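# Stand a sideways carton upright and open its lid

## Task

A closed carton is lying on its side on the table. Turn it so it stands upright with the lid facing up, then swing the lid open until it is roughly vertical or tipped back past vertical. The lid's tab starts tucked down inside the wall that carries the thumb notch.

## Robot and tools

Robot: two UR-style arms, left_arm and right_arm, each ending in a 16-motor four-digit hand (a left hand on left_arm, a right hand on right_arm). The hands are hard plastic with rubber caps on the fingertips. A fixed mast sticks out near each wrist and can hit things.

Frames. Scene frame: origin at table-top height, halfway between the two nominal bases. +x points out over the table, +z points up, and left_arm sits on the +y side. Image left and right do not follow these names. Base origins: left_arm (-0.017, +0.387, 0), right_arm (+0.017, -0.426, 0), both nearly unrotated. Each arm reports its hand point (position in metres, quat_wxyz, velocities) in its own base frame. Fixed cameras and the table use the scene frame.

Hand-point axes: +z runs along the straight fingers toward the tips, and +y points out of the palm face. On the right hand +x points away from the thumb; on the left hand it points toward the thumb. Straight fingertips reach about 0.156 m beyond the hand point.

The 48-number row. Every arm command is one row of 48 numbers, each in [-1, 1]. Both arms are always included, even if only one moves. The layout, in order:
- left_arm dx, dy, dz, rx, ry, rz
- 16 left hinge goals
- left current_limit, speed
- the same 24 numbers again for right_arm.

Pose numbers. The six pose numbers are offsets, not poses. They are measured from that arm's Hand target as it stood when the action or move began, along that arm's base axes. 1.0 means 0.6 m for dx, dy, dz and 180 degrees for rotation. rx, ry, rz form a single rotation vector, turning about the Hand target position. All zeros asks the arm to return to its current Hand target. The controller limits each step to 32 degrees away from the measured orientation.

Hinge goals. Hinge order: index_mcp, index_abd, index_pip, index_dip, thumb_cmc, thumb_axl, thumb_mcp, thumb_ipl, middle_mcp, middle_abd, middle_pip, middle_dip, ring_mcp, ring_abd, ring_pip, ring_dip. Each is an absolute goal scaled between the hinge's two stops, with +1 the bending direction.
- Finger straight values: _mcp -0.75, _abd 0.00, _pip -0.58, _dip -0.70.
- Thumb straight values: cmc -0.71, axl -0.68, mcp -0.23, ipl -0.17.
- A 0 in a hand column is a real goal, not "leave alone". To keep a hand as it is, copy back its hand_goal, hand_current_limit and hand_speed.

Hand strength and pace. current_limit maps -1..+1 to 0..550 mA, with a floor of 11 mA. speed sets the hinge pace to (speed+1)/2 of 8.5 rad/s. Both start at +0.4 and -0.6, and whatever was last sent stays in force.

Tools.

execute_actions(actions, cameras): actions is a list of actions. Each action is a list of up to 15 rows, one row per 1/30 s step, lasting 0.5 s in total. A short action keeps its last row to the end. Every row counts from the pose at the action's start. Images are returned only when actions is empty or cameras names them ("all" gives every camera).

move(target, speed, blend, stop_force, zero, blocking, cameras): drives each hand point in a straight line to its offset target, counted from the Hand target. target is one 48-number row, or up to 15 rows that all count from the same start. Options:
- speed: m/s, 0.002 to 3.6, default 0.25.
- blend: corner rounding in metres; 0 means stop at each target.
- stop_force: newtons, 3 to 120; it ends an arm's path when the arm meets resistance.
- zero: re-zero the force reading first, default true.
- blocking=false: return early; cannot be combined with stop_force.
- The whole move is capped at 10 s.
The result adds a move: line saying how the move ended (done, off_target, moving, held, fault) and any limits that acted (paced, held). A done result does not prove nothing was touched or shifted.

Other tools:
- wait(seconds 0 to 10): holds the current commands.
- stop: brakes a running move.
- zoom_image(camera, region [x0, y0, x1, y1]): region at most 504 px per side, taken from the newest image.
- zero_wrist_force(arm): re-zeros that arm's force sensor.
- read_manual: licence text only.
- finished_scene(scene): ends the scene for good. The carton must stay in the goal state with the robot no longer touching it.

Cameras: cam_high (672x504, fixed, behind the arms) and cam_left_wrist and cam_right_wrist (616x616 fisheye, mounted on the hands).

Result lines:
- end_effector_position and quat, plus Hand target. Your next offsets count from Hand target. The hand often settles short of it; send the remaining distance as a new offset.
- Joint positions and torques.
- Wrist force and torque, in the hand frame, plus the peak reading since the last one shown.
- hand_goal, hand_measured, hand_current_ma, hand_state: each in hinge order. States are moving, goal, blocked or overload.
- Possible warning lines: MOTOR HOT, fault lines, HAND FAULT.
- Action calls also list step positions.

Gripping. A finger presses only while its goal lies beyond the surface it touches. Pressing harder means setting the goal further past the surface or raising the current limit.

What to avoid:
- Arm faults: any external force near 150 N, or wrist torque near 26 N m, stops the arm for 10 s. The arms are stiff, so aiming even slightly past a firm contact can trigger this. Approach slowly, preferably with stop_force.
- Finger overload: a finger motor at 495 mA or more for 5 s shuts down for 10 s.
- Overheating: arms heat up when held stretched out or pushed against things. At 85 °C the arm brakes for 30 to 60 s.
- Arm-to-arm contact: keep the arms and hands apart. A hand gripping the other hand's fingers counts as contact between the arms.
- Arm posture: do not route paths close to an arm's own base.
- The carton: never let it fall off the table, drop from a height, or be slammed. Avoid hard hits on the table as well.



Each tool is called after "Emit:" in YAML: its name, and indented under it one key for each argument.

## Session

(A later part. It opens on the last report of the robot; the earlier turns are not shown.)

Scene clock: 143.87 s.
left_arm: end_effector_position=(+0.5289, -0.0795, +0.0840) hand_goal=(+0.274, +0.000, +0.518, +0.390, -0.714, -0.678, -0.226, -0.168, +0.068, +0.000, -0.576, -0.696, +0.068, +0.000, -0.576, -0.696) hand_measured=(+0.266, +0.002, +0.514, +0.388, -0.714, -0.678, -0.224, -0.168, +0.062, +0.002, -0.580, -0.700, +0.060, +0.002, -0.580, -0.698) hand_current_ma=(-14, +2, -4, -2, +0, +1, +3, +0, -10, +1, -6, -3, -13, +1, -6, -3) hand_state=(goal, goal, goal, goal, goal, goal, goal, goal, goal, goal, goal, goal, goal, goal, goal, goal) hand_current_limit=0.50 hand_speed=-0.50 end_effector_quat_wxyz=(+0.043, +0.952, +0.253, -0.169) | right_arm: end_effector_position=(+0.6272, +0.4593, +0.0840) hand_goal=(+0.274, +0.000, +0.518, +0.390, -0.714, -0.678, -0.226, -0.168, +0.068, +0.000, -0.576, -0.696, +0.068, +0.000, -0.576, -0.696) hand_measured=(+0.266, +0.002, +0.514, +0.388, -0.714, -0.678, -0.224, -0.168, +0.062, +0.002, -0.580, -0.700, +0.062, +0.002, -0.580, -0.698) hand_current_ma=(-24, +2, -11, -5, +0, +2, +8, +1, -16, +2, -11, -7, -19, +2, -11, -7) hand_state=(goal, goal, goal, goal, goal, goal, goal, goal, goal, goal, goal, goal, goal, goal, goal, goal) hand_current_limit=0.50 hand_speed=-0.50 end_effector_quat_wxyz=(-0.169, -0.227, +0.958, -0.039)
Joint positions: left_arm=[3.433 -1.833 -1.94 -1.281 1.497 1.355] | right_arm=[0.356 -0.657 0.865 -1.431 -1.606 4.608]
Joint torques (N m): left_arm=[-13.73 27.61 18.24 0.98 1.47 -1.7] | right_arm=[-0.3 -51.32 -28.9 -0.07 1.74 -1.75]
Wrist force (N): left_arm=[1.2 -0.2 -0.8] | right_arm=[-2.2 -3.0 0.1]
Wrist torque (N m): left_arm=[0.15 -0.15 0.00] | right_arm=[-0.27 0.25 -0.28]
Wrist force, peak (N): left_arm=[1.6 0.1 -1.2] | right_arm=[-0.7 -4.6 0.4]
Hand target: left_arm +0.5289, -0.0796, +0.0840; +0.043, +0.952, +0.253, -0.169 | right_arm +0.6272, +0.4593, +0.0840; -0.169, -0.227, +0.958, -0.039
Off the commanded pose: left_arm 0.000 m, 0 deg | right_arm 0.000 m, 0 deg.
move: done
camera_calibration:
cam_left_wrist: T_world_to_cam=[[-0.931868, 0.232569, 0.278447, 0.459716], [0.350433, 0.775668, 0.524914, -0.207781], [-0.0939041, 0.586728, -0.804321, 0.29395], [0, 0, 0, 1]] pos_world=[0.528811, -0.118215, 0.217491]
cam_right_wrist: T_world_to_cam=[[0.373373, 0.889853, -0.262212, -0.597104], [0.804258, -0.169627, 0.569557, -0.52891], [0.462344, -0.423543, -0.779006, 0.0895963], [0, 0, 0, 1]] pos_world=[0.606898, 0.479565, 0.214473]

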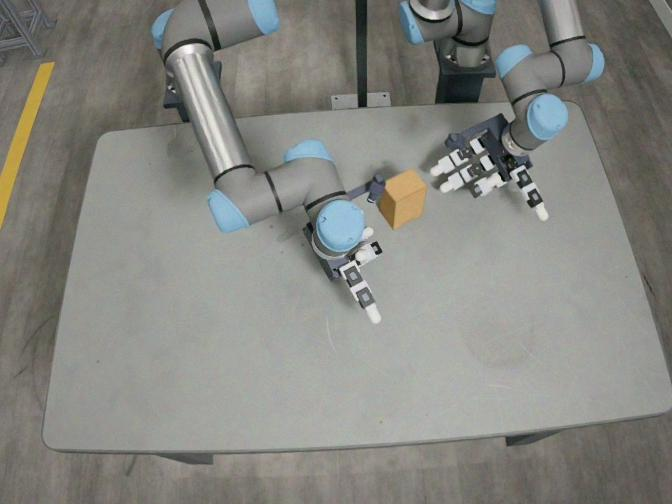

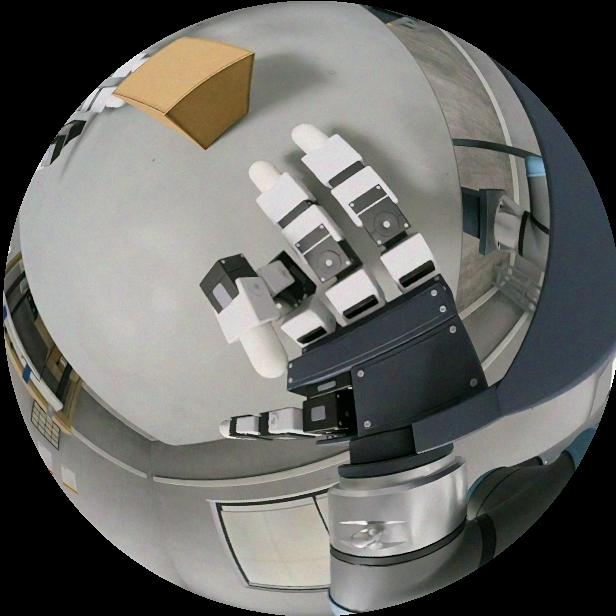

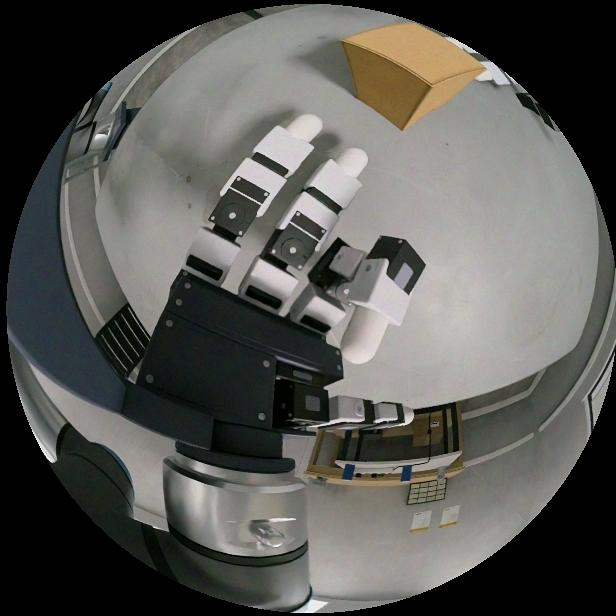

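Emit:
move:
  target: [0.049,-0.0873,0,0,0,0,0.274,0,0.518,0.391,-0.714,-0.678,-0.226,-0.168,0.0685,0,-0.576,-0.696,0.0685,0,-0.576,-0.696,0.5,-0.5,-0.0442,0.0897,0,0,0,0,0.274,0,0.518,0.391,-0.714,-0.678,-0.226,-0.168,0.0685,0,-0.576,-0.696,0.0685,0,-0.576,-0.696,0.5,-0.5]
  speed: 0.02
  stop_force: 3

Emit:
move:
  target:
    - [0.0029,-0.0051,0,0,0,0,0.274,0,0.518,0.391,-0.714,-0.678,-0.226,-0.168,0.0685,0,-0.576,-0.696,0.0685,0,-0.576,-0.696,0.5,-0.5,-0.0026,0.0052,0,0,0,0,0.274,0,0.518,0.391,-0.714,-0.678,-0.226,-0.168,0.0685,0,-0.576,-0.696,0.0685,0,-0.576,-0.696,0.5,-0.5]
    - [0.0029,-0.0051,0.08,0,0,0,0.274,0,0.518,0.391,-0.714,-0.678,-0.226,-0.168,0.0685,0,-0.576,-0.696,0.0685,0,-0.576,-0.696,0.5,-0.5,-0.0026,0.0052,0.08,0,0,0,0.274,0,0.518,0.391,-0.714,-0.678,-0.226,-0.168,0.0685,0,-0.576,-0.696,0.0685,0,-0.576,-0.696,0.5,-0.5]
  speed: [0.01,0.06]
  cameras: ["cam_high"]

Emit:
zoom_image:
  camera: "cam_high"
  region: [320, 140, 480, 270]

Scene clock: 150.20 s.
left_arm: end_effector_position=(+0.5562, -0.1283, +0.0840) hand_goal=(+0.274, +0.000, +0.518, +0.390, -0.714, -0.678, -0.226, -0.168, +0.068, +0.000, -0.576, -0.696, +0.068, +0.000, -0.576, -0.696) hand_measured=(+0.266, +0.002, +0.514, +0.388, -0.714, -0.678, -0.224, -0.168, +0.058, +0.002, -0.580, -0.696, +0.058, +0.002, -0.580, -0.696) hand_current_ma=(-14, +2, -4, -2, +0, +1, +3, +0, -16, +1, -4, +0, -17, +1, -4, -1) hand_state=(goal, goal, goal, goal, goal, goal, goal, goal, goal, goal, goal, goal, goal, goal, goal, goal) hand_current_limit=0.50 hand_speed=-0.50 end_effector_quat_wxyz=(+0.043, +0.952, +0.253, -0.169) | right_arm: end_effector_position=(+0.6026, +0.5094, +0.0840) hand_goal=(+0.274, +0.000, +0.518, +0.390, -0.714, -0.678, -0.226, -0.168, +0.068, +0.000, -0.576, -0.696, +0.068, +0.000, -0.576, -0.696) hand_measured=(+0.266, +0.002, +0.514, +0.388, -0.714, -0.678, -0.224, -0.168, +0.060, +0.002, -0.580, -0.698, +0.058, +0.002, -0.580, -0.696) hand_current_ma=(-24, +2, -11, -5, +0, +2, +8, +1, -24, +3, -9, -3, -28, +3, -8, -2) hand_state=(goal, goal, goal, goal, goal, goal, goal, goal, goal, goal, goal, goal, goal, goal, goal, goal) hand_current_limit=0.50 hand_speed=-0.50 end_effector_quat_wxyz=(-0.169, -0.227, +0.958, -0.039)
Joint positions: left_arm=[3.332 -1.891 -1.862 -1.293 1.464 1.26] | right_arm=[0.424 -0.641 0.833 -1.415 -1.583 4.673]
Joint torques (N m): left_arm=[10.49 37.49 9.15 4.68 1.06 -1.05] | right_arm=[-3.53 -61.81 -13.8 -2.98 -1.62 -2.07]
Wrist force (N): left_arm=[0.0 -2.4 -2.0] | right_arm=[-2.2 -5.5 -1.6]
Wrist torque (N m): left_arm=[0.18 -0.11 -0.06] | right_arm=[-0.21 0.37 -0.37]
Wrist force, peak (N): left_arm=[0.1 -12.5 -7.1] | right_arm=[-1.4 -14.3 -5.3]
Hand target: left_arm +0.5562, -0.1283, +0.0840; +0.043, +0.952, +0.253, -0.169 (not the last commanded pose) | right_arm +0.6026, +0.5094, +0.0840; -0.169, -0.227, +0.958, -0.039 (not the last commanded pose)
Off the commanded pose: left_arm 0.004 m, 0 deg | right_arm 0.004 m, 0 deg.
move: contact (left_arm, right_arm)

Scene clock: 151.87 s.
left_arm: end_effector_position=(+0.5580, -0.1314, +0.1321) hand_goal=(+0.274, +0.000, +0.518, +0.390, -0.714, -0.678, -0.226, -0.168, +0.068, +0.000, -0.576, -0.696, +0.068, +0.000, -0.576, -0.696) hand_measured=(+0.266, +0.002, +0.514, +0.388, -0.714, -0.678, -0.224, -0.168, +0.030, +0.000, -0.598, -0.702, +0.028, +0.000, -0.596, -0.702) hand_current_ma=(-14, +2, -4, -2, +0, +1, +3, +0, -102, +1, -46, -9, -108, +1, -40, -8) hand_state=(goal, goal, goal, goal, goal, goal, goal, goal, blocked, goal, blocked, goal, blocked, goal, goal, goal) hand_current_limit=0.50 hand_speed=-0.50 end_effector_quat_wxyz=(+0.043, +0.952, +0.253, -0.169) | right_arm: end_effector_position=(+0.6010, +0.5125, +0.1321) hand_goal=(+0.274, +0.000, +0.518, +0.390, -0.714, -0.678, -0.226, -0.168, +0.068, +0.000, -0.576, -0.696, +0.068, +0.000, -0.576, -0.696) hand_measured=(+0.266, +0.002, +0.514, +0.388, -0.714, -0.678, -0.224, -0.168, +0.034, +0.000, -0.598, -0.702, +0.030, +0.000, -0.594, -0.700) hand_current_ma=(-24, +2, -11, -5, +0, +2, +8, +1, -125, +1, -68, -18, -142, +1, -55, -8) hand_state=(goal, goal, goal, goal, goal, goal, goal, goal, blocked, goal, blocked, goal, blocked, goal, goal, goal) hand_current_limit=0.50 hand_speed=-0.50 end_effector_quat_wxyz=(-0.169, -0.227, +0.958, -0.039)
Joint positions: left_arm=[3.326 -1.834 -1.797 -1.415 1.462 1.254] | right_arm=[0.428 -0.661 0.748 -1.309 -1.581 4.677]
Joint torques (N m): left_arm=[9.76 22.02 9.59 4.6 0.86 1.15] | right_arm=[-3.73 -47.39 -15.97 -3.15 -1.55 -1.66]
Wrist force (N): left_arm=[0.7 -2.1 -0.4] | right_arm=[-2.7 -4.4 0.0]
Wrist torque (N m): left_arm=[0.30 -0.05 0.10] | right_arm=[-0.08 0.33 -0.40]
Wrist force, peak (N): left_arm=[0.3 -60.8 -31.3] | right_arm=[-2.0 -54.3 -24.6]
Hand target: left_arm +0.5580, -0.1314, +0.1320; +0.043, +0.952, +0.253, -0.169 | right_arm +0.6010, +0.5125, +0.1320; -0.169, -0.227, +0.958, -0.039
Off the commanded pose: left_arm 0.000 m, 0 deg | right_arm 0.000 m, 0 deg.
move: done
Images, in order (width x height): cam_high 672x504.

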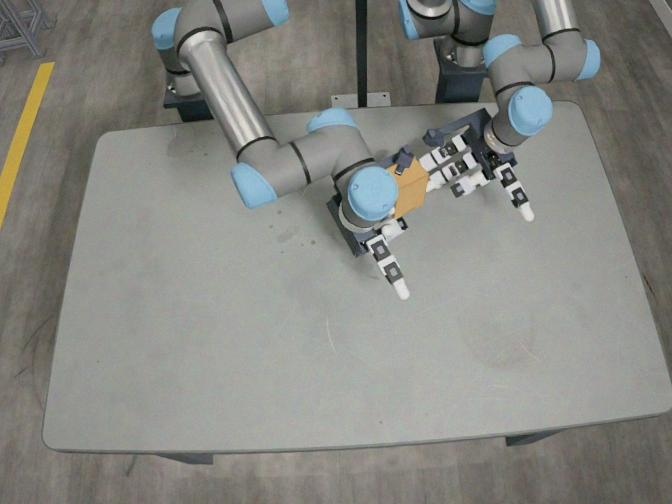

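Scaled by 3.150 from the camera's 672x504 image, which has a finer 960x720 frame.

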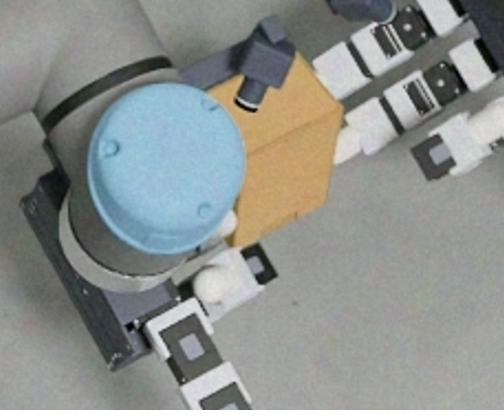

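Emit:
move:
  target:
    - [0.0012,-0.0022,0.02,0,0,0,0.274,0,0.518,0.391,-0.714,-0.678,-0.226,-0.168,0.0685,0,-0.576,-0.696,0.0685,0,-0.576,-0.696,0.5,-0.5,-0.0018,0.0037,0.02,0,0,0,0.274,0,0.518,0.391,-0.714,-0.678,-0.226,-0.168,0.0685,0,-0.576,-0.696,0.0685,0,-0.576,-0.696,0.5,-0.5]
    - [-0.0314,-0.0205,0.0628,0.0817,-0.1454,0,0.274,0,0.518,0.391,-0.714,-0.678,-0.226,-0.168,0.0685,0,-0.576,-0.696,0.0685,0,-0.576,-0.696,0.5,-0.5,-0.0353,-0.0128,0.0628,0.0736,-0.1495,0,0.274,0,0.518,0.391,-0.714,-0.678,-0.226,-0.168,0.0685,0,-0.576,-0.696,0.0685,0,-0.576,-0.696,0.5,-0.5]
    - [-0.0782,-0.0468,0.0812,0.1634,-0.2908,0,0.274,0,0.518,0.391,-0.714,-0.678,-0.226,-0.168,0.0685,0,-0.576,-0.696,0.0685,0,-0.576,-0.696,0.5,-0.5,-0.0834,-0.0365,0.0812,0.1472,-0.299,0,0.274,0,0.518,0.391,-0.714,-0.678,-0.226,-0.168,0.0685,0,-0.576,-0.696,0.0685,0,-0.576,-0.696,0.5,-0.5]
    - [-0.1208,-0.0707,0.0732,0.2341,-0.4169,0,0.274,0,0.518,0.391,-0.714,-0.678,-0.226,-0.168,0.0685,0,-0.576,-0.696,0.0685,0,-0.576,-0.696,0.5,-0.5,-0.1272,-0.058,0.0732,0.211,-0.4284,0,0.274,0,0.518,0.391,-0.714,-0.678,-0.226,-0.168,0.0685,0,-0.576,-0.696,0.0685,0,-0.576,-0.696,0.5,-0.5]
  speed: [0.03,0.1,0.1,0.1]
  blend: [0.002,0.003,0.003,0]
  cameras: ["cam_high"]

Emit:
zoom_image:
  camera: "cam_high"
  region: [320, 130, 480, 260]

Scene clock: 164.97 s.
left_arm: end_effector_position=(+0.4855, -0.1739, +0.1759) hand_goal=(+0.274, +0.000, +0.518, +0.390, -0.714, -0.678, -0.226, -0.168, +0.068, +0.000, -0.576, -0.696, +0.068, +0.000, -0.576, -0.696) hand_measured=(+0.266, +0.002, +0.514, +0.388, -0.714, -0.678, -0.224, -0.168, +0.020, +0.020, -0.610, -0.710, +0.016, +0.020, -0.606, -0.708) hand_current_ma=(-13, +2, -4, -2, +0, +1, +3, +0, -141, +32, -83, -26, -156, +32, -71, -19) hand_state=(goal, goal, goal, goal, goal, goal, goal, goal, blocked, goal, blocked, goal, blocked, goal, blocked, goal) hand_current_limit=0.50 hand_speed=-0.50 end_effector_quat_wxyz=(-0.136, +0.810, +0.216, +0.527) | right_arm: end_effector_position=(+0.5247, +0.4777, +0.1758) hand_goal=(+0.274, +0.000, +0.518, +0.390, -0.714, -0.678, -0.226, -0.168, +0.068, +0.000, -0.576, -0.696, +0.068, +0.000, -0.576, -0.696) hand_measured=(+0.266, +0.002, +0.514, +0.388, -0.714, -0.678, -0.224, -0.168, +0.026, -0.006, -0.608, -0.708, +0.024, -0.004, -0.604, -0.708) hand_current_ma=(-24, +2, -10, -5, +0, +2, +8, +1, -157, -11, -108, -36, -165, -10, -94, -34) hand_state=(goal, goal, goal, goal, goal, goal, goal, goal, blocked, goal, blocked, goal, blocked, goal, blocked, goal) hand_current_limit=0.50 hand_speed=-0.50 end_effector_quat_wxyz=(+0.531, -0.193, +0.816, +0.121)
Joint positions: left_arm=[2.874 -1.997 -2.536 0.831 2.27 1.18] | right_arm=[0.41 -0.959 2.074 -3.837 -1.528 4.685]
Joint torques (N m): left_arm=[9.62 23.29 9.41 2.67 -2.42 -2.12] | right_arm=[2.47 -41.35 -20.8 -3.46 2.61 0.84]
Wrist force (N): left_arm=[-1.9 -6.6 -0.5] | right_arm=[-2.7 -8.0 1.0]
Wrist torque (N m): left_arm=[0.39 -0.29 0.55] | right_arm=[0.07 0.24 -0.82]
Wrist force, peak (N): left_arm=[-2.1 -6.9 -0.4] | right_arm=[-2.7 -9.1 -0.6]
Hand target: left_arm +0.4855, -0.1738, +0.1759; -0.136, +0.810, +0.216, +0.527 | right_arm +0.5247, +0.4777, +0.1759; +0.531, -0.193, +0.816, +0.121
Off the commanded pose: left_arm 0.000 m, 0 deg | right_arm 0.000 m, 0 deg.
move: done
Images, in order (width x height): cam_high 672x504.

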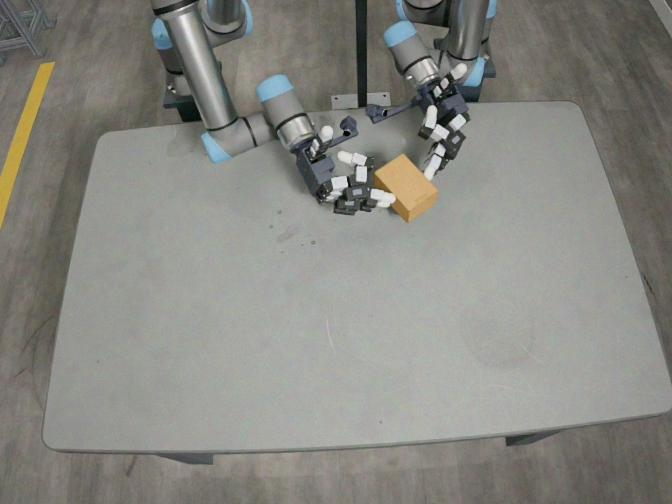

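Scaled by 3.150 from the camera's 672x504 image, which has a finer 960x720 frame.

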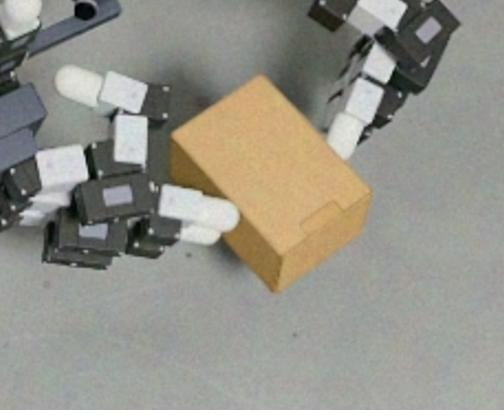

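Emit:
move:
  target: [0,0,-0.14,0,0,0,0.274,0,0.518,0.391,-0.714,-0.678,-0.226,-0.168,0.0685,0,-0.576,-0.696,0.0685,0,-0.576,-0.696,0.5,-0.5,0,0,-0.14,0,0,0,0.274,0,0.518,0.391,-0.714,-0.678,-0.226,-0.168,0.0685,0,-0.576,-0.696,0.0685,0,-0.576,-0.696,0.5,-0.5]
  speed: 0.08
  cameras: ["cam_high"]

Emit:
zoom_image:
  camera: "cam_high"
  region: [320, 130, 480, 260]

Scene clock: 167.63 s.
left_arm: end_effector_position=(+0.4855, -0.1739, +0.0919) hand_goal=(+0.274, +0.000, +0.518, +0.390, -0.714, -0.678, -0.226, -0.168, +0.068, +0.000, -0.576, -0.696, +0.068, +0.000, -0.576, -0.696) hand_measured=(+0.266, +0.002, +0.514, +0.388, -0.714, -0.678, -0.224, -0.168, +0.024, -0.036, -0.610, -0.710, +0.038, -0.094, -0.614, -0.720) hand_current_ma=(-13, +2, -4, -2, +0, +1, +3, +0, -128, -74, -82, -26, -73, -264, -94, -51) hand_state=(goal, goal, goal, goal, goal, goal, goal, goal, blocked, blocked, blocked, goal, blocked, blocked, blocked, blocked) hand_current_limit=0.50 hand_speed=-0.50 end_effector_quat_wxyz=(-0.136, +0.810, +0.216, +0.527) | right_arm: end_effector_position=(+0.5247, +0.4777, +0.0919) hand_goal=(+0.274, +0.000, +0.518, +0.390, -0.714, -0.678, -0.226, -0.168, +0.068, +0.000, -0.576, -0.696, +0.068, +0.000, -0.576, -0.696) hand_measured=(+0.266, +0.002, +0.514, +0.388, -0.714, -0.678, -0.224, -0.168, +0.028, -0.074, -0.608, -0.708, +0.030, -0.074, -0.606, -0.718) hand_current_ma=(-23, +2, -10, -5, +0, +2, +8, +1, -154, -249, -106, -36, -145, -249, -100, -74) hand_state=(goal, goal, goal, goal, goal, goal, goal, goal, blocked, blocked, blocked, goal, blocked, blocked, blocked, blocked) hand_current_limit=0.50 hand_speed=-0.50 end_effector_quat_wxyz=(+0.531, -0.193, +0.816, +0.121)
Joint positions: left_arm=[2.874 -2.337 -2.5 1.136 2.27 1.18] | right_arm=[0.411 -0.749 2.048 -4.02 -1.528 4.685]
Joint torques (N m): left_arm=[7.62 21.31 -6.56 -0.83 -4.51 0.1] | right_arm=[11.01 -34.27 3.41 -1.39 1.42 0.72]
Wrist force (N): left_arm=[7.9 -10.4 -5.9] | right_arm=[-8.0 -10.1 -1.9]
Wrist torque (N m): left_arm=[0.62 -0.14 0.78] | right_arm=[0.15 0.17 -0.93]
Wrist force, peak (N): left_arm=[14.7 -13.9 -12.6] | right_arm=[-13.3 -14.3 -6.6]
Hand target: left_arm +0.4855, -0.1738, +0.0919; -0.136, +0.810, +0.216, +0.527 | right_arm +0.5247, +0.4777, +0.0919; +0.531, -0.193, +0.816, +0.121
Off the commanded pose: left_arm 0.000 m, 0 deg | right_arm 0.000 m, 0 deg.
move: done
Images, in order (width x height): cam_high 672x504.

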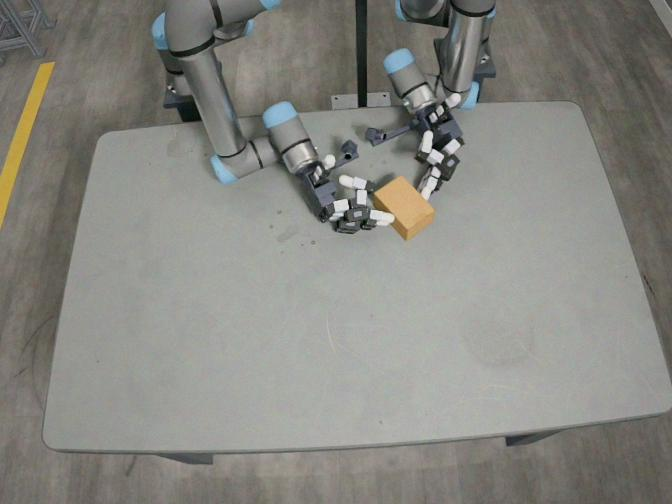

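Scaled by 3.150 from the camera's 672x504 image, which has a finer 960x720 frame.

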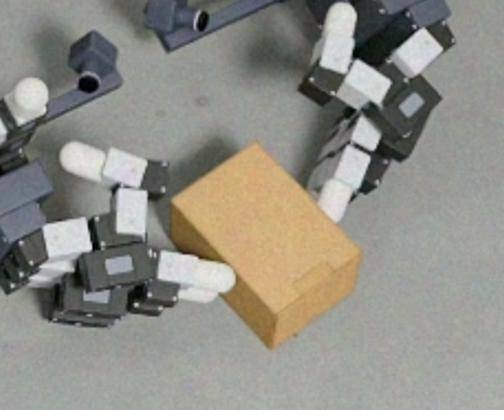

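Emit:
move:
  target:
    - [-0.0408,0.0727,0,0,0,0,0.274,0,0.518,0.391,-0.714,-0.678,-0.226,-0.168,0.0685,0,-0.576,-0.696,0.0685,0,-0.576,-0.696,0.5,-0.5,0.0368,-0.0747,0,0,0,0,0.274,0,0.518,0.391,-0.714,-0.678,-0.226,-0.168,0.0685,0,-0.576,-0.696,0.0685,0,-0.576,-0.696,0.5,-0.5]
    - [-0.07,0.18,0.3,-0.1797,0.3199,0,0.274,0,0.518,0.391,-0.714,-0.678,-0.226,-0.168,0.0685,0,-0.576,-0.696,0.0685,0,-0.576,-0.696,0.5,-0.5,0.06,-0.16,0.3,-0.1619,0.3288,0,0.274,0,0.518,0.391,-0.714,-0.678,-0.226,-0.168,0.0685,0,-0.576,-0.696,0.0685,0,-0.576,-0.696,0.5,-0.5]
  speed: [0.05,0.25]
  blend: [0.01,0]

Emit:
move:
  target: [0,0,0,0,0,0,-0.754,0,-0.576,-0.696,-0.714,-0.678,-0.226,-0.168,0.274,0,0.518,0.391,0.274,0,0.518,0.391,0.5,-0.5,0,0,0,0,0,0,-0.754,0,-0.576,-0.696,-0.714,-0.678,-0.226,-0.168,0.274,0,0.518,0.391,0.274,0,0.518,0.391,0.5,-0.5]
  cameras: ["all"]

Emit:
zoom_image:
  camera: "cam_high"
  region: [360, 160, 440, 240]

Scene clock: 174.60 s.
left_arm: end_effector_position=(+0.4435, -0.0657, +0.2718) hand_goal=(+0.274, +0.000, +0.518, +0.390, -0.714, -0.678, -0.226, -0.168, +0.068, +0.000, -0.576, -0.696, +0.068, +0.000, -0.576, -0.696) hand_measured=(+0.266, +0.002, +0.514, +0.388, -0.714, -0.678, -0.224, -0.168, +0.060, +0.002, -0.580, -0.700, +0.062, +0.000, -0.576, -0.698) hand_current_ma=(-12, +2, -3, -2, +0, +1, +3, +0, -14, +1, -6, -3, -9, +1, +1, -3) hand_state=(goal, goal, goal, goal, goal, goal, goal, goal, goal, goal, goal, goal, goal, goal, goal, goal) hand_current_limit=0.50 hand_speed=-0.50 end_effector_quat_wxyz=(-0.001, +0.966, +0.257, +0.000) | right_arm: end_effector_position=(+0.5607, +0.3817, +0.2718) hand_goal=(+0.274, +0.000, +0.518, +0.390, -0.714, -0.678, -0.226, -0.168, +0.068, +0.000, -0.576, -0.696, +0.068, +0.000, -0.576, -0.696) hand_measured=(+0.266, +0.002, +0.514, +0.388, -0.714, -0.678, -0.224, -0.168, +0.060, +0.002, -0.582, -0.700, +0.062, +0.000, -0.576, -0.698) hand_current_ma=(-23, +2, -9, -5, +0, +2, +8, +1, -23, +2, -13, -7, -15, +1, +1, -7) hand_state=(goal, goal, goal, goal, goal, goal, goal, goal, goal, goal, goal, goal, goal, goal, goal, goal) hand_current_limit=0.50 hand_speed=-0.50 end_effector_quat_wxyz=(+0.000, -0.231, +0.973, +0.000) end_effector_velocity=(+0.000, -0.001, +0.000) end_effector_angular_velocity=(-0.001, +0.004, -0.003)
Joint positions: left_arm=[3.489 -1.264 -2.047 -1.403 1.572 1.398] | right_arm=[0.266 -1.214 1.366 -1.723 -1.571 4.512]
Joint velocities: left_arm=[within noise] | right_arm=[-0.001 -0.001 -0.001 0.006 0 0.002]
Joint torques (N m): left_arm=[-13.3 12.39 28.16 0 1.51 -1.25] | right_arm=[6.74 -41.53 -31.22 -1.69 2.14 -1.11]
Wrist force (N): left_arm=[-0.4 -0.3 -0.7] | right_arm=[-2.1 -2.1 0.6]
Wrist torque (N m): left_arm=[0.18 0.01 0.01] | right_arm=[-0.16 0.27 -0.17]
Wrist force, peak (N): left_arm=[8.1 -10.4 -5.8] | right_arm=[-8.4 -10.2 -1.6]
Hand target: left_arm +0.4435, -0.0658, +0.2719; -0.001, +0.966, +0.257, -0.001 | right_arm +0.5607, +0.3817, +0.2719; +0.000, -0.231, +0.973, +0.000
Off the commanded pose: left_arm 0.000 m, 0 deg | right_arm 0.000 m, 0 deg.
move: done

Scene clock: 175.53 s.
left_arm: end_effector_position=(+0.4435, -0.0658, +0.2719) hand_goal=(-0.754, +0.000, -0.576, -0.696, -0.714, -0.678, -0.226, -0.168, +0.274, +0.000, +0.518, +0.390, +0.274, +0.000, +0.518, +0.390) hand_measured=(-0.750, +0.002, -0.574, -0.694, -0.714, -0.678, -0.224, -0.168, +0.258, +0.002, +0.512, +0.388, +0.254, +0.000, +0.512, +0.388) hand_current_ma=(+5, +2, +3, +3, +0, +1, +3, +0, -35, +1, -8, -3, -45, +1, -8, -2) hand_state=(goal, goal, goal, goal, goal, goal, goal, goal, goal, goal, goal, goal, blocked, goal, goal, goal) hand_current_limit=0.50 hand_speed=-0.50 end_effector_quat_wxyz=(-0.001, +0.966, +0.257, -0.001) | right_arm: end_effector_position=(+0.5607, +0.3817, +0.2719) hand_goal=(-0.754, +0.000, -0.576, -0.696, -0.714, -0.678, -0.226, -0.168, +0.274, +0.000, +0.518, +0.390, +0.274, +0.000, +0.518, +0.390) hand_measured=(-0.750, +0.002, -0.572, -0.694, -0.714, -0.678, -0.224, -0.168, +0.258, +0.002, +0.512, +0.388, +0.256, +0.000, +0.512, +0.388) hand_current_ma=(+8, +2, +7, +6, +0, +2, +8, +1, -54, +2, -15, -6, -63, +1, -14, -5) hand_state=(goal, goal, goal, goal, goal, goal, goal, goal, goal, goal, goal, goal, goal, goal, goal, goal) hand_current_limit=0.50 hand_speed=-0.50 end_effector_quat_wxyz=(+0.000, -0.231, +0.973, +0.000)
Joint positions: left_arm=[3.489 -1.264 -2.047 -1.403 1.572 1.398] | right_arm=[0.266 -1.214 1.366 -1.722 -1.571 4.512]
Joint torques (N m): left_arm=[-12.45 15.18 30.4 -0.19 0.84 -0.02] | right_arm=[6.68 -44.23 -34.34 -1.26 1.13 1.25]
Wrist force (N): left_arm=[-0.2 -0.5 0.0] | right_arm=[-2.0 -2.0 0.6]
Wrist torque (N m): left_arm=[0.05 0.00 0.03] | right_arm=[-0.20 0.27 -0.17]
Wrist force, peak (N): left_arm=[-0.7 -0.7 0.1] | right_arm=[-2.0 -2.4 0.5]
Hand target: left_arm +0.4435, -0.0658, +0.2719; -0.001, +0.966, +0.257, -0.001 | right_arm +0.5607, +0.3817, +0.2719; +0.000, -0.231, +0.973, +0.000
Off the commanded pose: left_arm 0.000 m, 0 deg | right_arm 0.000 m, 0 deg.
move: done
camera_calibration:
cam_left_wrist: T_world_to_cam=[[-0.97817, 0.206579, 0.0225382, 0.412999], [0.157747, 0.667557, 0.727656, -0.26394], [0.135273, 0.715327, -0.685572, 0.303509], [0, 0, 0, 1]] pos_world=[0.404563, -0.12623, 0.390826]
cam_right_wrist: T_world_to_cam=[[0.414529, 0.910032, 0.00265672, -0.556743], [0.594806, -0.273148, 0.75604, -0.489349], [0.688746, -0.31182, -0.65452, 0.030478], [0, 0, 0, 1]] pos_world=[0.500862, 0.382493, 0.391395]

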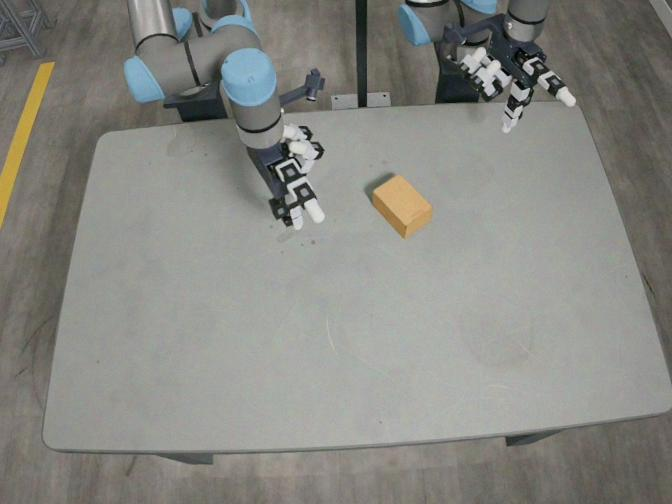

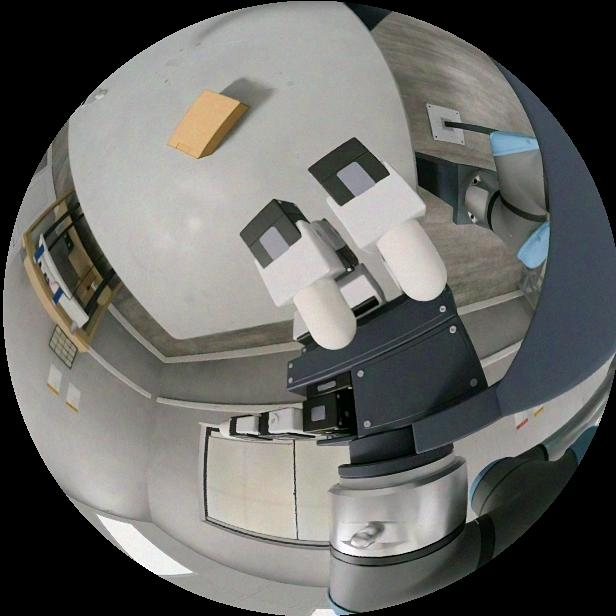

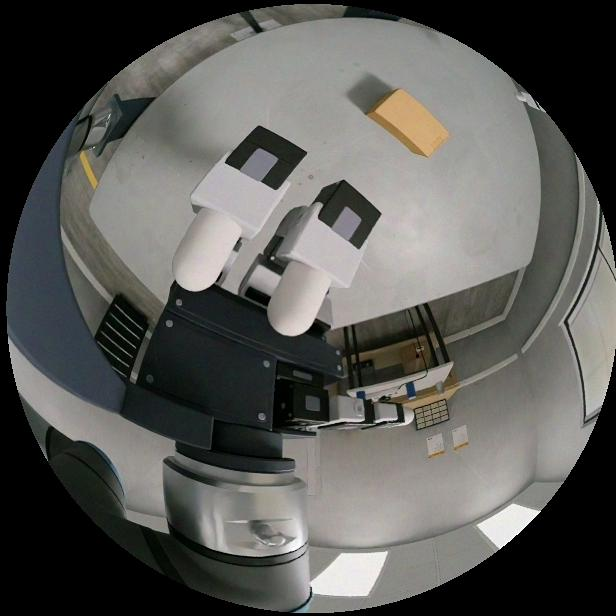

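Scaled by 6.300 from the camera's 672x504 image, which has a finer 960x720 frame.

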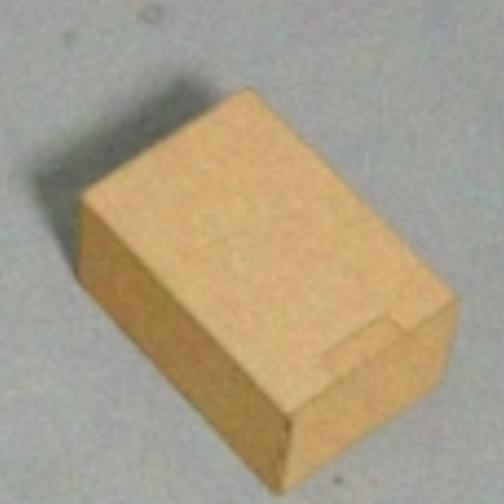

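Emit:
move:
  target:
    - [0,0,0,0,0,0,0.274,0,0.518,0.391,-0.714,-0.678,-0.226,-0.168,0.274,0,0.518,0.391,-0.754,0,-0.576,-0.696,0.5,-0.5,-0.275,0.3458,-0.12,0.0736,-0.1495,0,-0.754,0,-0.576,-0.696,-0.714,-0.678,-0.226,-0.168,0.274,0,0.518,0.391,0.274,0,0.518,0.391,0.5,-0.5]
    - [0.4012,-0.2633,-0.0867,0,0,0,0.274,0,0.518,0.391,-0.714,-0.678,-0.226,-0.168,0.274,0,0.518,0.391,-0.754,0,-0.576,-0.696,0.5,-0.5,-0.275,0.3458,-0.12,0.0736,-0.1495,0,-0.754,0,-0.576,-0.696,-0.714,-0.678,-0.226,-0.168,0.274,0,0.518,0.391,0.274,0,0.518,0.391,0.5,-0.5]
  speed: 0.2
  blend: [0.02,0]
  cameras: ["all"]

Emit:
zoom_image:
  camera: "cam_high"
  region: [340, 140, 460, 240]

Scene clock: 186.17 s.
left_arm: end_effector_position=(+0.5513, -0.1372, +0.2483) hand_goal=(+0.274, +0.000, +0.518, +0.390, -0.714, -0.678, -0.226, -0.168, +0.274, +0.000, +0.518, +0.390, -0.754, +0.000, -0.576, -0.696) hand_measured=(+0.262, +0.002, +0.514, +0.388, -0.712, -0.678, -0.222, -0.168, +0.262, +0.002, +0.514, +0.388, -0.750, +0.000, -0.574, -0.694) hand_current_ma=(-22, +2, -4, -2, +1, +1, +6, +1, -23, +1, -6, -2, +4, +0, +2, +2) hand_state=(goal, goal, goal, goal, goal, goal, goal, goal, goal, goal, goal, goal, goal, goal, goal, goal) hand_current_limit=0.50 hand_speed=-0.50 end_effector_quat_wxyz=(+0.000, +0.966, +0.257, +0.000) | right_arm: end_effector_position=(+0.3957, +0.5892, +0.1999) hand_goal=(-0.754, +0.000, -0.576, -0.696, -0.714, -0.678, -0.226, -0.168, +0.274, +0.000, +0.518, +0.390, +0.274, +0.000, +0.518, +0.390) hand_measured=(-0.752, +0.002, -0.574, -0.694, -0.714, -0.678, -0.224, -0.168, +0.260, +0.002, +0.512, +0.388, +0.258, +0.000, +0.514, +0.388) hand_current_ma=(+5, +2, +7, +6, +0, +2, +8, +1, -47, +2, -13, -6, -55, +1, -12, -5) hand_state=(goal, goal, goal, goal, goal, goal, goal, goal, goal, goal, goal, goal, goal, goal, goal, goal) hand_current_limit=0.50 hand_speed=-0.50 end_effector_quat_wxyz=(+0.252, -0.223, +0.940, +0.058)
Joint positions: left_arm=[3.262 -1.572 -1.852 -1.289 1.572 1.172] | right_arm=[0.722 -1.263 1.884 -2.7 -1.702 4.935]
Joint torques (N m): left_arm=[11.11 25.36 12.71 -0.23 -2.17 1.48] | right_arm=[6.51 -37.23 -31.66 -4.44 -1.97 1.51]
Wrist force (N): left_arm=[-0.3 0.4 -0.3] | right_arm=[-1.5 -1.8 0.7]
Wrist torque (N m): left_arm=[0.17 0.03 -0.06] | right_arm=[-0.21 0.22 -0.25]
Wrist force, peak (N): left_arm=[2.1 2.6 4.6] | right_arm=[-2.7 -3.9 -0.1]
Hand target: left_arm +0.5513, -0.1372, +0.2482; +0.000, +0.966, +0.257, +0.000 (not the last commanded pose) | right_arm +0.3957, +0.5892, +0.1999; +0.252, -0.223, +0.940, +0.058
Off the commanded pose: left_arm 0.161 m, 0 deg | right_arm 0.000 m, 0 deg.
move: held (left_arm; a check stopped the path); path passed 1 of 2 targets; blend cut to 0 m at target 1; limits=held
pose unreachable (left arm): on one or more control steps of this call, first in action 0 (counted from 0), this arm could not follow its commanded pose, so it was not sent that pose on those steps. It may still have moved: this result reports where it is.
cause: moving toward the commanded pose would bring a part of the arm too close to another arm (a part of this arm just beyond joint 6 (wrist 3) and a part of the right arm just beyond its joint 6 (wrist 3), 13 mm apart when this arm was first held).
camera_calibration:
cam_left_wrist: T_world_to_cam=[[-0.978118, 0.20689, 0.0219509, 0.533879], [0.157555, 0.66768, 0.727585, -0.215945], [0.135874, 0.715123, -0.685666, 0.323524], [0, 0, 0, 1]] pos_world=[0.512261, -0.197631, 0.367229]
cam_right_wrist: T_world_to_cam=[[0.320394, 0.863667, 0.389136, -0.689591], [0.206086, -0.464502, 0.861259, -0.0346038], [0.924595, -0.195746, -0.326813, -0.065576], [0, 0, 0, 1]] pos_world=[0.288703, 0.566667, 0.276716]

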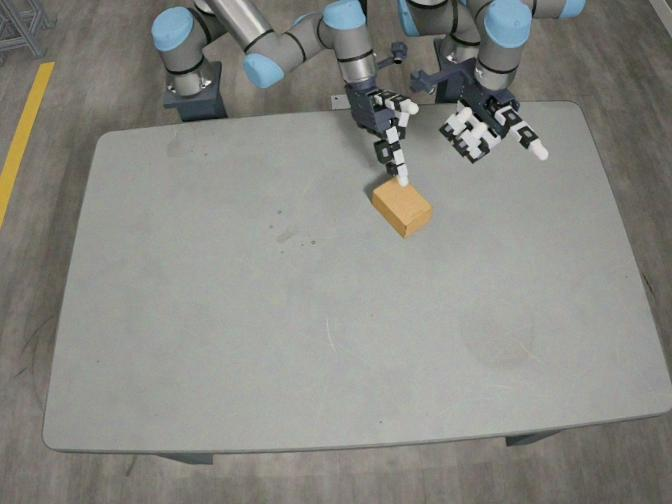

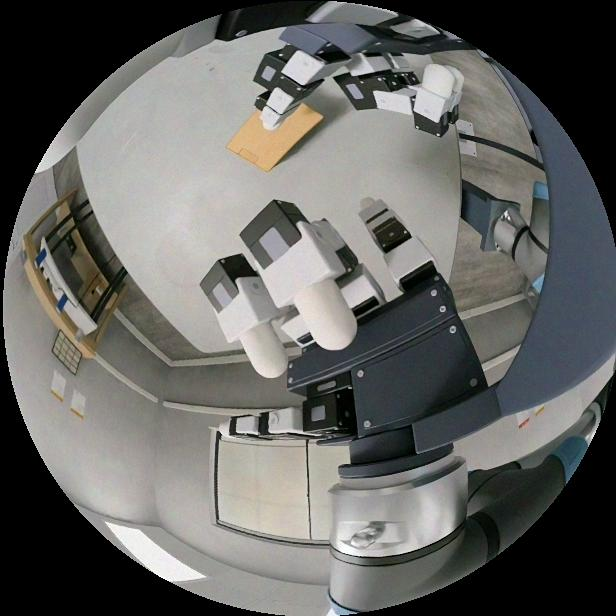

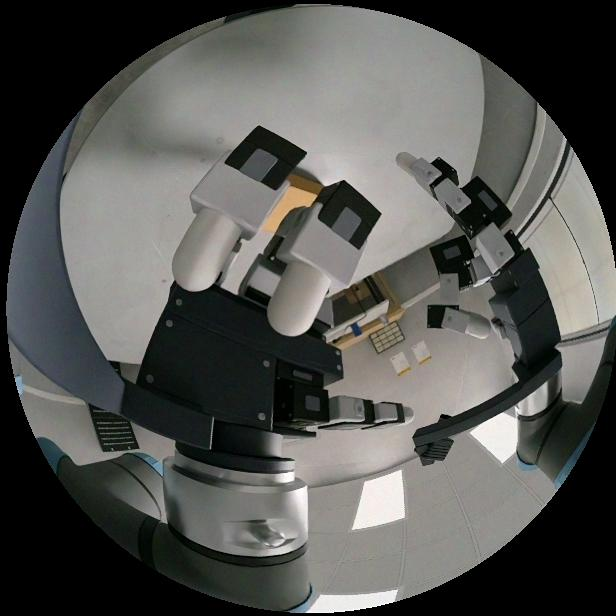

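Scaled by 4.200 from the camera's 672x504 image, which has a finer 960x720 frame.

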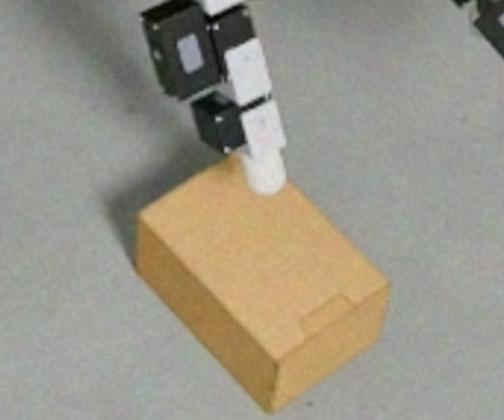

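Emit:
move:
  target:
    - [0.2036,0.1143,0,0,0,0,0.274,0,0.518,0.391,-0.714,-0.678,-0.226,-0.168,0.274,0,0.518,0.391,-0.754,0,-0.576,-0.696,0.5,-0.5,-0.0224,-0.011,0,0,0,0,-0.754,0,-0.576,-0.696,0.571,-0.678,-0.226,-0.168,0.274,0,0.518,0.391,0.274,0,0.518,0.391,0.5,-0.5]
    - [0.3185,-0.0903,0,0,0,0,0.274,0,0.518,0.391,-0.714,-0.678,-0.226,-0.168,0.274,0,0.518,0.391,-0.754,0,-0.576,-0.696,0.5,-0.5,-0.0224,-0.011,0,0,0,0,-0.754,0,-0.576,-0.696,0.571,-0.678,-0.226,-0.168,0.274,0,0.518,0.391,0.274,0,0.518,0.391,0.5,-0.5]
    - [0.2215,-0.1443,-0.08,0,0,0,0.274,0,0.518,0.391,-0.714,-0.678,-0.226,-0.168,0.274,0,0.518,0.391,-0.754,0,-0.576,-0.696,0.5,-0.5,-0.0224,-0.011,0,0,0,0,-0.754,0,-0.576,-0.696,0.571,-0.678,-0.226,-0.168,0.274,0,0.518,0.391,0.274,0,0.518,0.391,0.5,-0.5]
  speed: 0.2
  blend: [0.03,0.02,0]
  cameras: ["all"]

Emit:
zoom_image:
  camera: "cam_high"
  region: [340, 140, 460, 240]

Scene clock: 191.00 s.
left_arm: end_effector_position=(+0.5517, -0.1369, +0.2481) hand_goal=(+0.274, +0.000, +0.518, +0.390, -0.714, -0.678, -0.226, -0.168, +0.274, +0.000, +0.518, +0.390, -0.754, +0.000, -0.576, -0.696) hand_measured=(+0.262, +0.002, +0.514, +0.388, -0.712, -0.678, -0.222, -0.168, +0.262, +0.002, +0.514, +0.388, -0.752, +0.000, -0.574, -0.694) hand_current_ma=(-22, +1, -4, -2, +1, +1, +6, +1, -23, +1, -6, -2, +3, +0, +2, +2) hand_state=(goal, goal, goal, goal, goal, goal, goal, goal, goal, goal, goal, goal, goal, goal, goal, goal) hand_current_limit=0.50 hand_speed=-0.50 end_effector_quat_wxyz=(+0.000, +0.966, +0.257, -0.001) | right_arm: end_effector_position=(+0.3957, +0.5892, +0.2000) hand_goal=(-0.754, +0.000, -0.576, -0.696, +0.570, -0.678, -0.226, -0.168, +0.274, +0.000, +0.518, +0.390, +0.274, +0.000, +0.518, +0.390) hand_measured=(-0.752, +0.002, -0.574, -0.694, +0.572, -0.678, -0.224, -0.168, +0.260, +0.002, +0.512, +0.388, +0.258, +0.000, +0.514, +0.388) hand_current_ma=(+5, +2, +7, +6, +6, +2, +8, +1, -47, +2, -13, -6, -55, +1, -12, -5) hand_state=(goal, goal, goal, goal, goal, goal, goal, goal, goal, goal, goal, goal, goal, goal, goal, goal) hand_current_limit=0.50 hand_speed=-0.50 end_effector_quat_wxyz=(+0.252, -0.223, +0.940, +0.058)
Joint positions: left_arm=[3.263 -1.574 -1.851 -1.289 1.572 1.173] | right_arm=[0.722 -1.263 1.884 -2.7 -1.702 4.935]
Joint torques (N m): left_arm=[-8.39 28.16 13.1 4.44 0.95 -0.71] | right_arm=[5.92 -34.36 -27.46 -3.08 -1.92 1.39]
Wrist force (N): left_arm=[-0.3 0.4 -0.1] | right_arm=[-1.8 -1.8 0.7]
Wrist torque (N m): left_arm=[0.16 0.03 -0.11] | right_arm=[-0.17 0.22 -0.30]
Wrist force, peak (N): left_arm=[-1.1 0.1 0.0] | right_arm=[-1.8 -2.1 0.8]
Hand target: left_arm +0.5517, -0.1369, +0.2481; +0.000, +0.966, +0.257, -0.001 (not the last commanded pose) | right_arm +0.3957, +0.5892, +0.2000; +0.252, -0.223, +0.940, +0.058 (not the last commanded pose)
Off the commanded pose: left_arm 0.165 m, 0 deg | right_arm 0.015 m, 0 deg.
move: held (left_arm, right_arm; a check stopped the path); path passed 0 of 3 targets; limits=held
pose unreachable (left arm): on one or more control steps of this call, first in action 0 (counted from 0), this arm could not follow its commanded pose, so it was not sent that pose on those steps. It may still have moved: this result reports where it is.
cause: moving toward the commanded pose would bring a part of the arm too close to another arm (a part of this arm just beyond joint 6 (wrist 3) and a part of the right arm just beyond its joint 6 (wrist 3), along the way the arms are being sent, or toward where that arm still pushes).
pose unreachable (right arm): on one or more control steps of this call, first in action 0 (counted from 0), this arm could not follow its commanded pose, so it was not sent that pose on those steps. It may still have moved: this result reports where it is.
cause: moving toward the commanded pose would bring a part of the arm too close to another arm (a part of this arm just beyond joint 6 (wrist 3) and a part of the left arm just beyond its joint 6 (wrist 3), along the way the arms are being sent, or toward where that arm still pushes).
camera_calibration:
cam_left_wrist: T_world_to_cam=[[-0.978114, 0.206867, 0.0223214, 0.534147], [0.157839, 0.667814, 0.7274, -0.216197], [0.135568, 0.715004, -0.68585, 0.323234], [0, 0, 0, 1]] pos_world=[0.512761, -0.197231, 0.367029]
cam_right_wrist: T_world_to_cam=[[0.320302, 0.863637, 0.389279, -0.689594], [0.206012, -0.464597, 0.861225, -0.0345858], [0.924644, -0.195657, -0.326731, -0.0655375], [0, 0, 0, 1]] pos_world=[0.288602, 0.566667, 0.276817]

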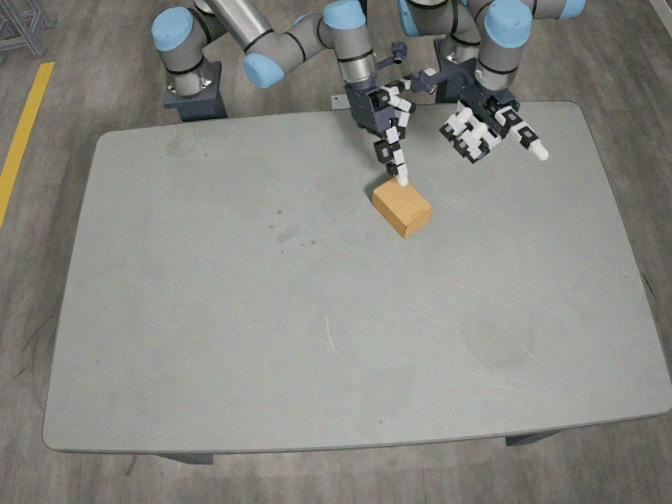

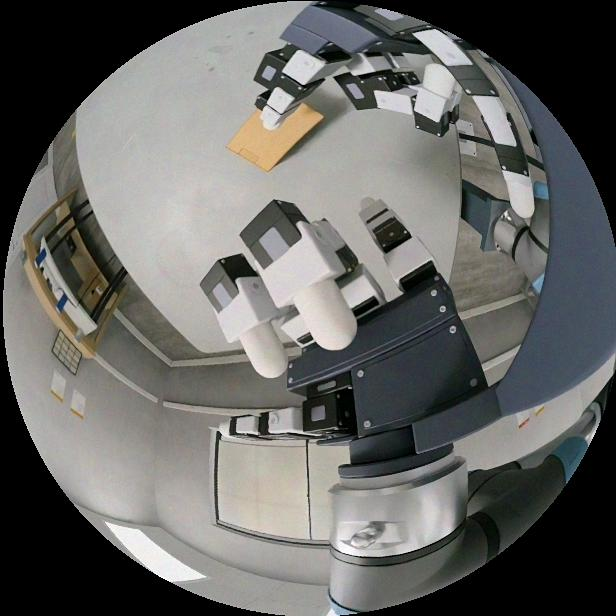

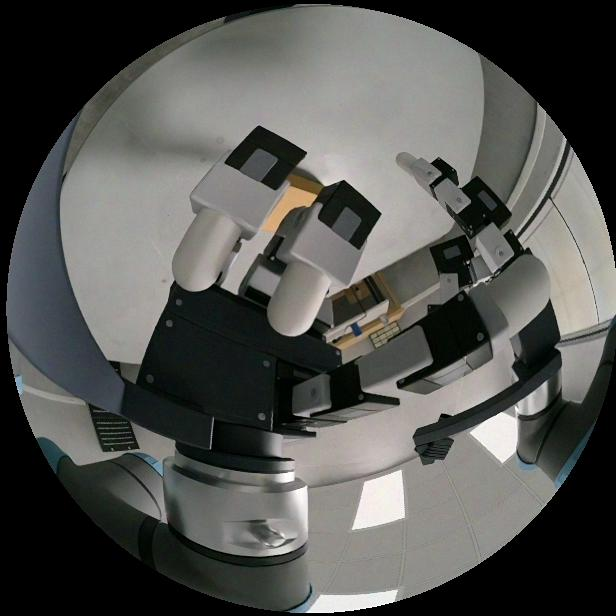

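Scaled by 4.200 from the camera's 672x504 image, which has a finer 960x720 frame.

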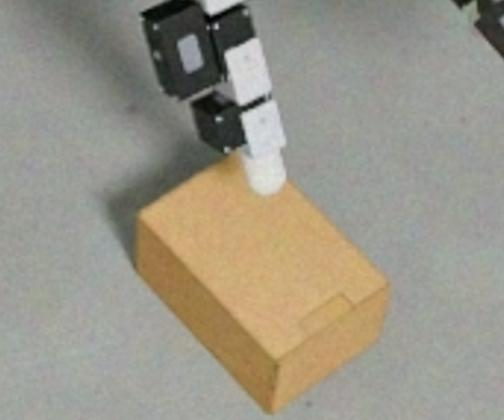

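Emit:
move:
  target:
    - [-0.0817,0.1455,0,0,0,0,0.274,0,0.518,0.391,-0.714,-0.678,-0.226,-0.168,0.274,0,0.518,0.391,-0.754,0,-0.576,-0.696,0.5,-0.5,0,0,0,0,0,0,-0.754,0,-0.576,-0.696,0.571,-0.678,-0.226,-0.168,0.274,0,0.518,0.391,0.274,0,0.518,0.391,0.5,-0.5]
    - [0.1509,0.2761,0,0,0,0,0.274,0,0.518,0.391,-0.714,-0.678,-0.226,-0.168,0.274,0,0.518,0.391,-0.754,0,-0.576,-0.696,0.5,-0.5,0,0,0,0,0,0,-0.754,0,-0.576,-0.696,0.571,-0.678,-0.226,-0.168,0.274,0,0.518,0.391,0.274,0,0.518,0.391,0.5,-0.5]
    - [0.3476,-0.0741,0,0,0,0,0.274,0,0.518,0.391,-0.714,-0.678,-0.226,-0.168,0.274,0,0.518,0.391,-0.754,0,-0.576,-0.696,0.5,-0.5,-0.0224,-0.011,0,0,0,0,-0.754,0,-0.576,-0.696,0.571,-0.678,-0.226,-0.168,0.274,0,0.518,0.391,0.274,0,0.518,0.391,0.5,-0.5]
    - [0.2215,-0.1443,-0.08,0,0,0,0.274,0,0.518,0.391,-0.714,-0.678,-0.226,-0.168,0.274,0,0.518,0.391,-0.754,0,-0.576,-0.696,0.5,-0.5,-0.0224,-0.011,0,0,0,0,-0.754,0,-0.576,-0.696,0.571,-0.678,-0.226,-0.168,0.274,0,0.518,0.391,0.274,0,0.518,0.391,0.5,-0.5]
  speed: 0.2
  blend: [0.03,0.03,0.02,0]
  cameras: ["cam_high","cam_right_wrist"]

Emit:
zoom_image:
  camera: "cam_high"
  region: [340, 140, 460, 240]

Scene clock: 196.37 s.
left_arm: end_effector_position=(+0.6847, -0.2235, +0.2002) hand_goal=(+0.274, +0.000, +0.518, +0.390, -0.714, -0.678, -0.226, -0.168, +0.274, +0.000, +0.518, +0.390, -0.754, +0.000, -0.576, -0.696) hand_measured=(+0.262, +0.002, +0.514, +0.388, -0.712, -0.678, -0.222, -0.168, +0.262, +0.002, +0.514, +0.388, -0.752, +0.000, -0.574, -0.694) hand_current_ma=(-22, +1, -4, -2, +1, +1, +6, +1, -23, +1, -6, -2, +3, +0, +2, +2) hand_state=(goal, goal, goal, goal, goal, goal, goal, goal, goal, goal, goal, goal, goal, goal, goal, goal) hand_current_limit=0.50 hand_speed=-0.50 end_effector_quat_wxyz=(+0.000, +0.966, +0.257, +0.000) | right_arm: end_effector_position=(+0.3822, +0.5826, +0.2000) hand_goal=(-0.754, +0.000, -0.576, -0.696, +0.570, -0.678, -0.226, -0.168, +0.274, +0.000, +0.518, +0.390, +0.274, +0.000, +0.518, +0.390) hand_measured=(-0.752, +0.002, -0.574, -0.694, +0.572, -0.678, -0.224, -0.168, +0.260, +0.002, +0.512, +0.388, +0.258, +0.000, +0.514, +0.388) hand_current_ma=(+5, +2, +7, +6, +6, +2, +8, +1, -47, +2, -13, -6, -55, +1, -12, -5) hand_state=(goal, goal, goal, goal, goal, goal, goal, goal, goal, goal, goal, goal, goal, goal, goal, goal) hand_current_limit=0.50 hand_speed=-0.50 end_effector_quat_wxyz=(+0.252, -0.223, +0.940, +0.058)
Joint positions: left_arm=[3.097 -1.954 -1.517 -1.243 1.571 1.007] | right_arm=[0.73 -1.29 1.921 -2.71 -1.706 4.942]
Joint torques (N m): left_arm=[11.39 35.28 12.35 1.29 -2.12 0.92] | right_arm=[0.42 -22.6 -30.15 -2.59 -1.42 0.38]
Wrist force (N): left_arm=[-0.1 -0.1 -0.4] | right_arm=[-1.8 -1.8 1.0]
Wrist torque (N m): left_arm=[0.15 0.01 -0.08] | right_arm=[-0.19 0.21 -0.48]
Wrist force, peak (N): left_arm=[-0.3 2.2 -0.3] | right_arm=[-1.8 -2.1 1.0]
Hand target: left_arm +0.6846, -0.2235, +0.2001; +0.000, +0.966, +0.257, -0.001 | right_arm +0.3822, +0.5826, +0.2000; +0.252, -0.223, +0.940, +0.058
Off the commanded pose: left_arm 0.000 m, 0 deg | right_arm 0.000 m, 0 deg.
move: done
camera_calibration:
cam_right_wrist: T_world_to_cam=[[0.320302, 0.863637, 0.389279, -0.679601], [0.206012, -0.464597, 0.861225, -0.0348916], [0.924644, -0.195657, -0.326731, -0.0544387], [0, 0, 0, 1]] pos_world=[0.275202, 0.560067, 0.276817]
Images, in order (width x height): cam_high 672x504, cam_right_wrist 616x616.

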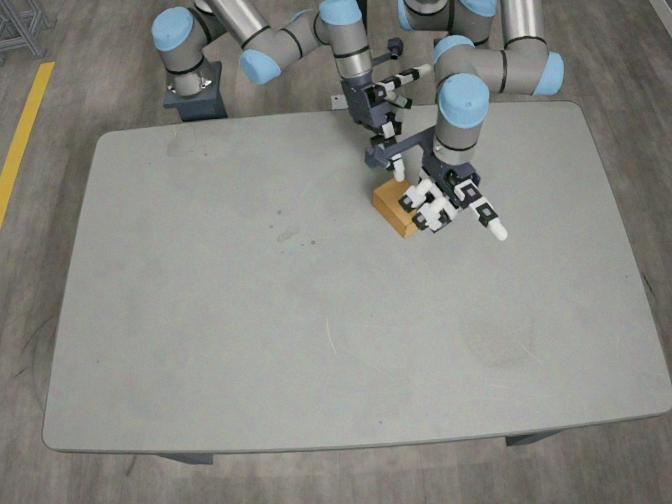

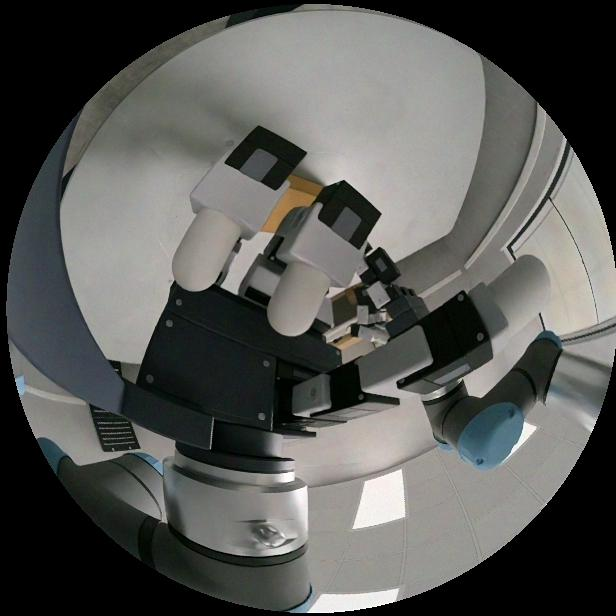

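Scaled by 4.200 from the camera's 672x504 image, which has a finer 960x720 frame.

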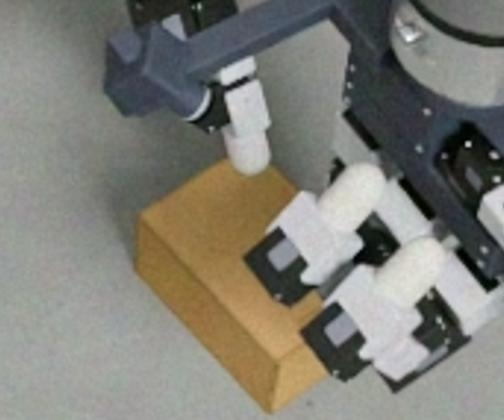

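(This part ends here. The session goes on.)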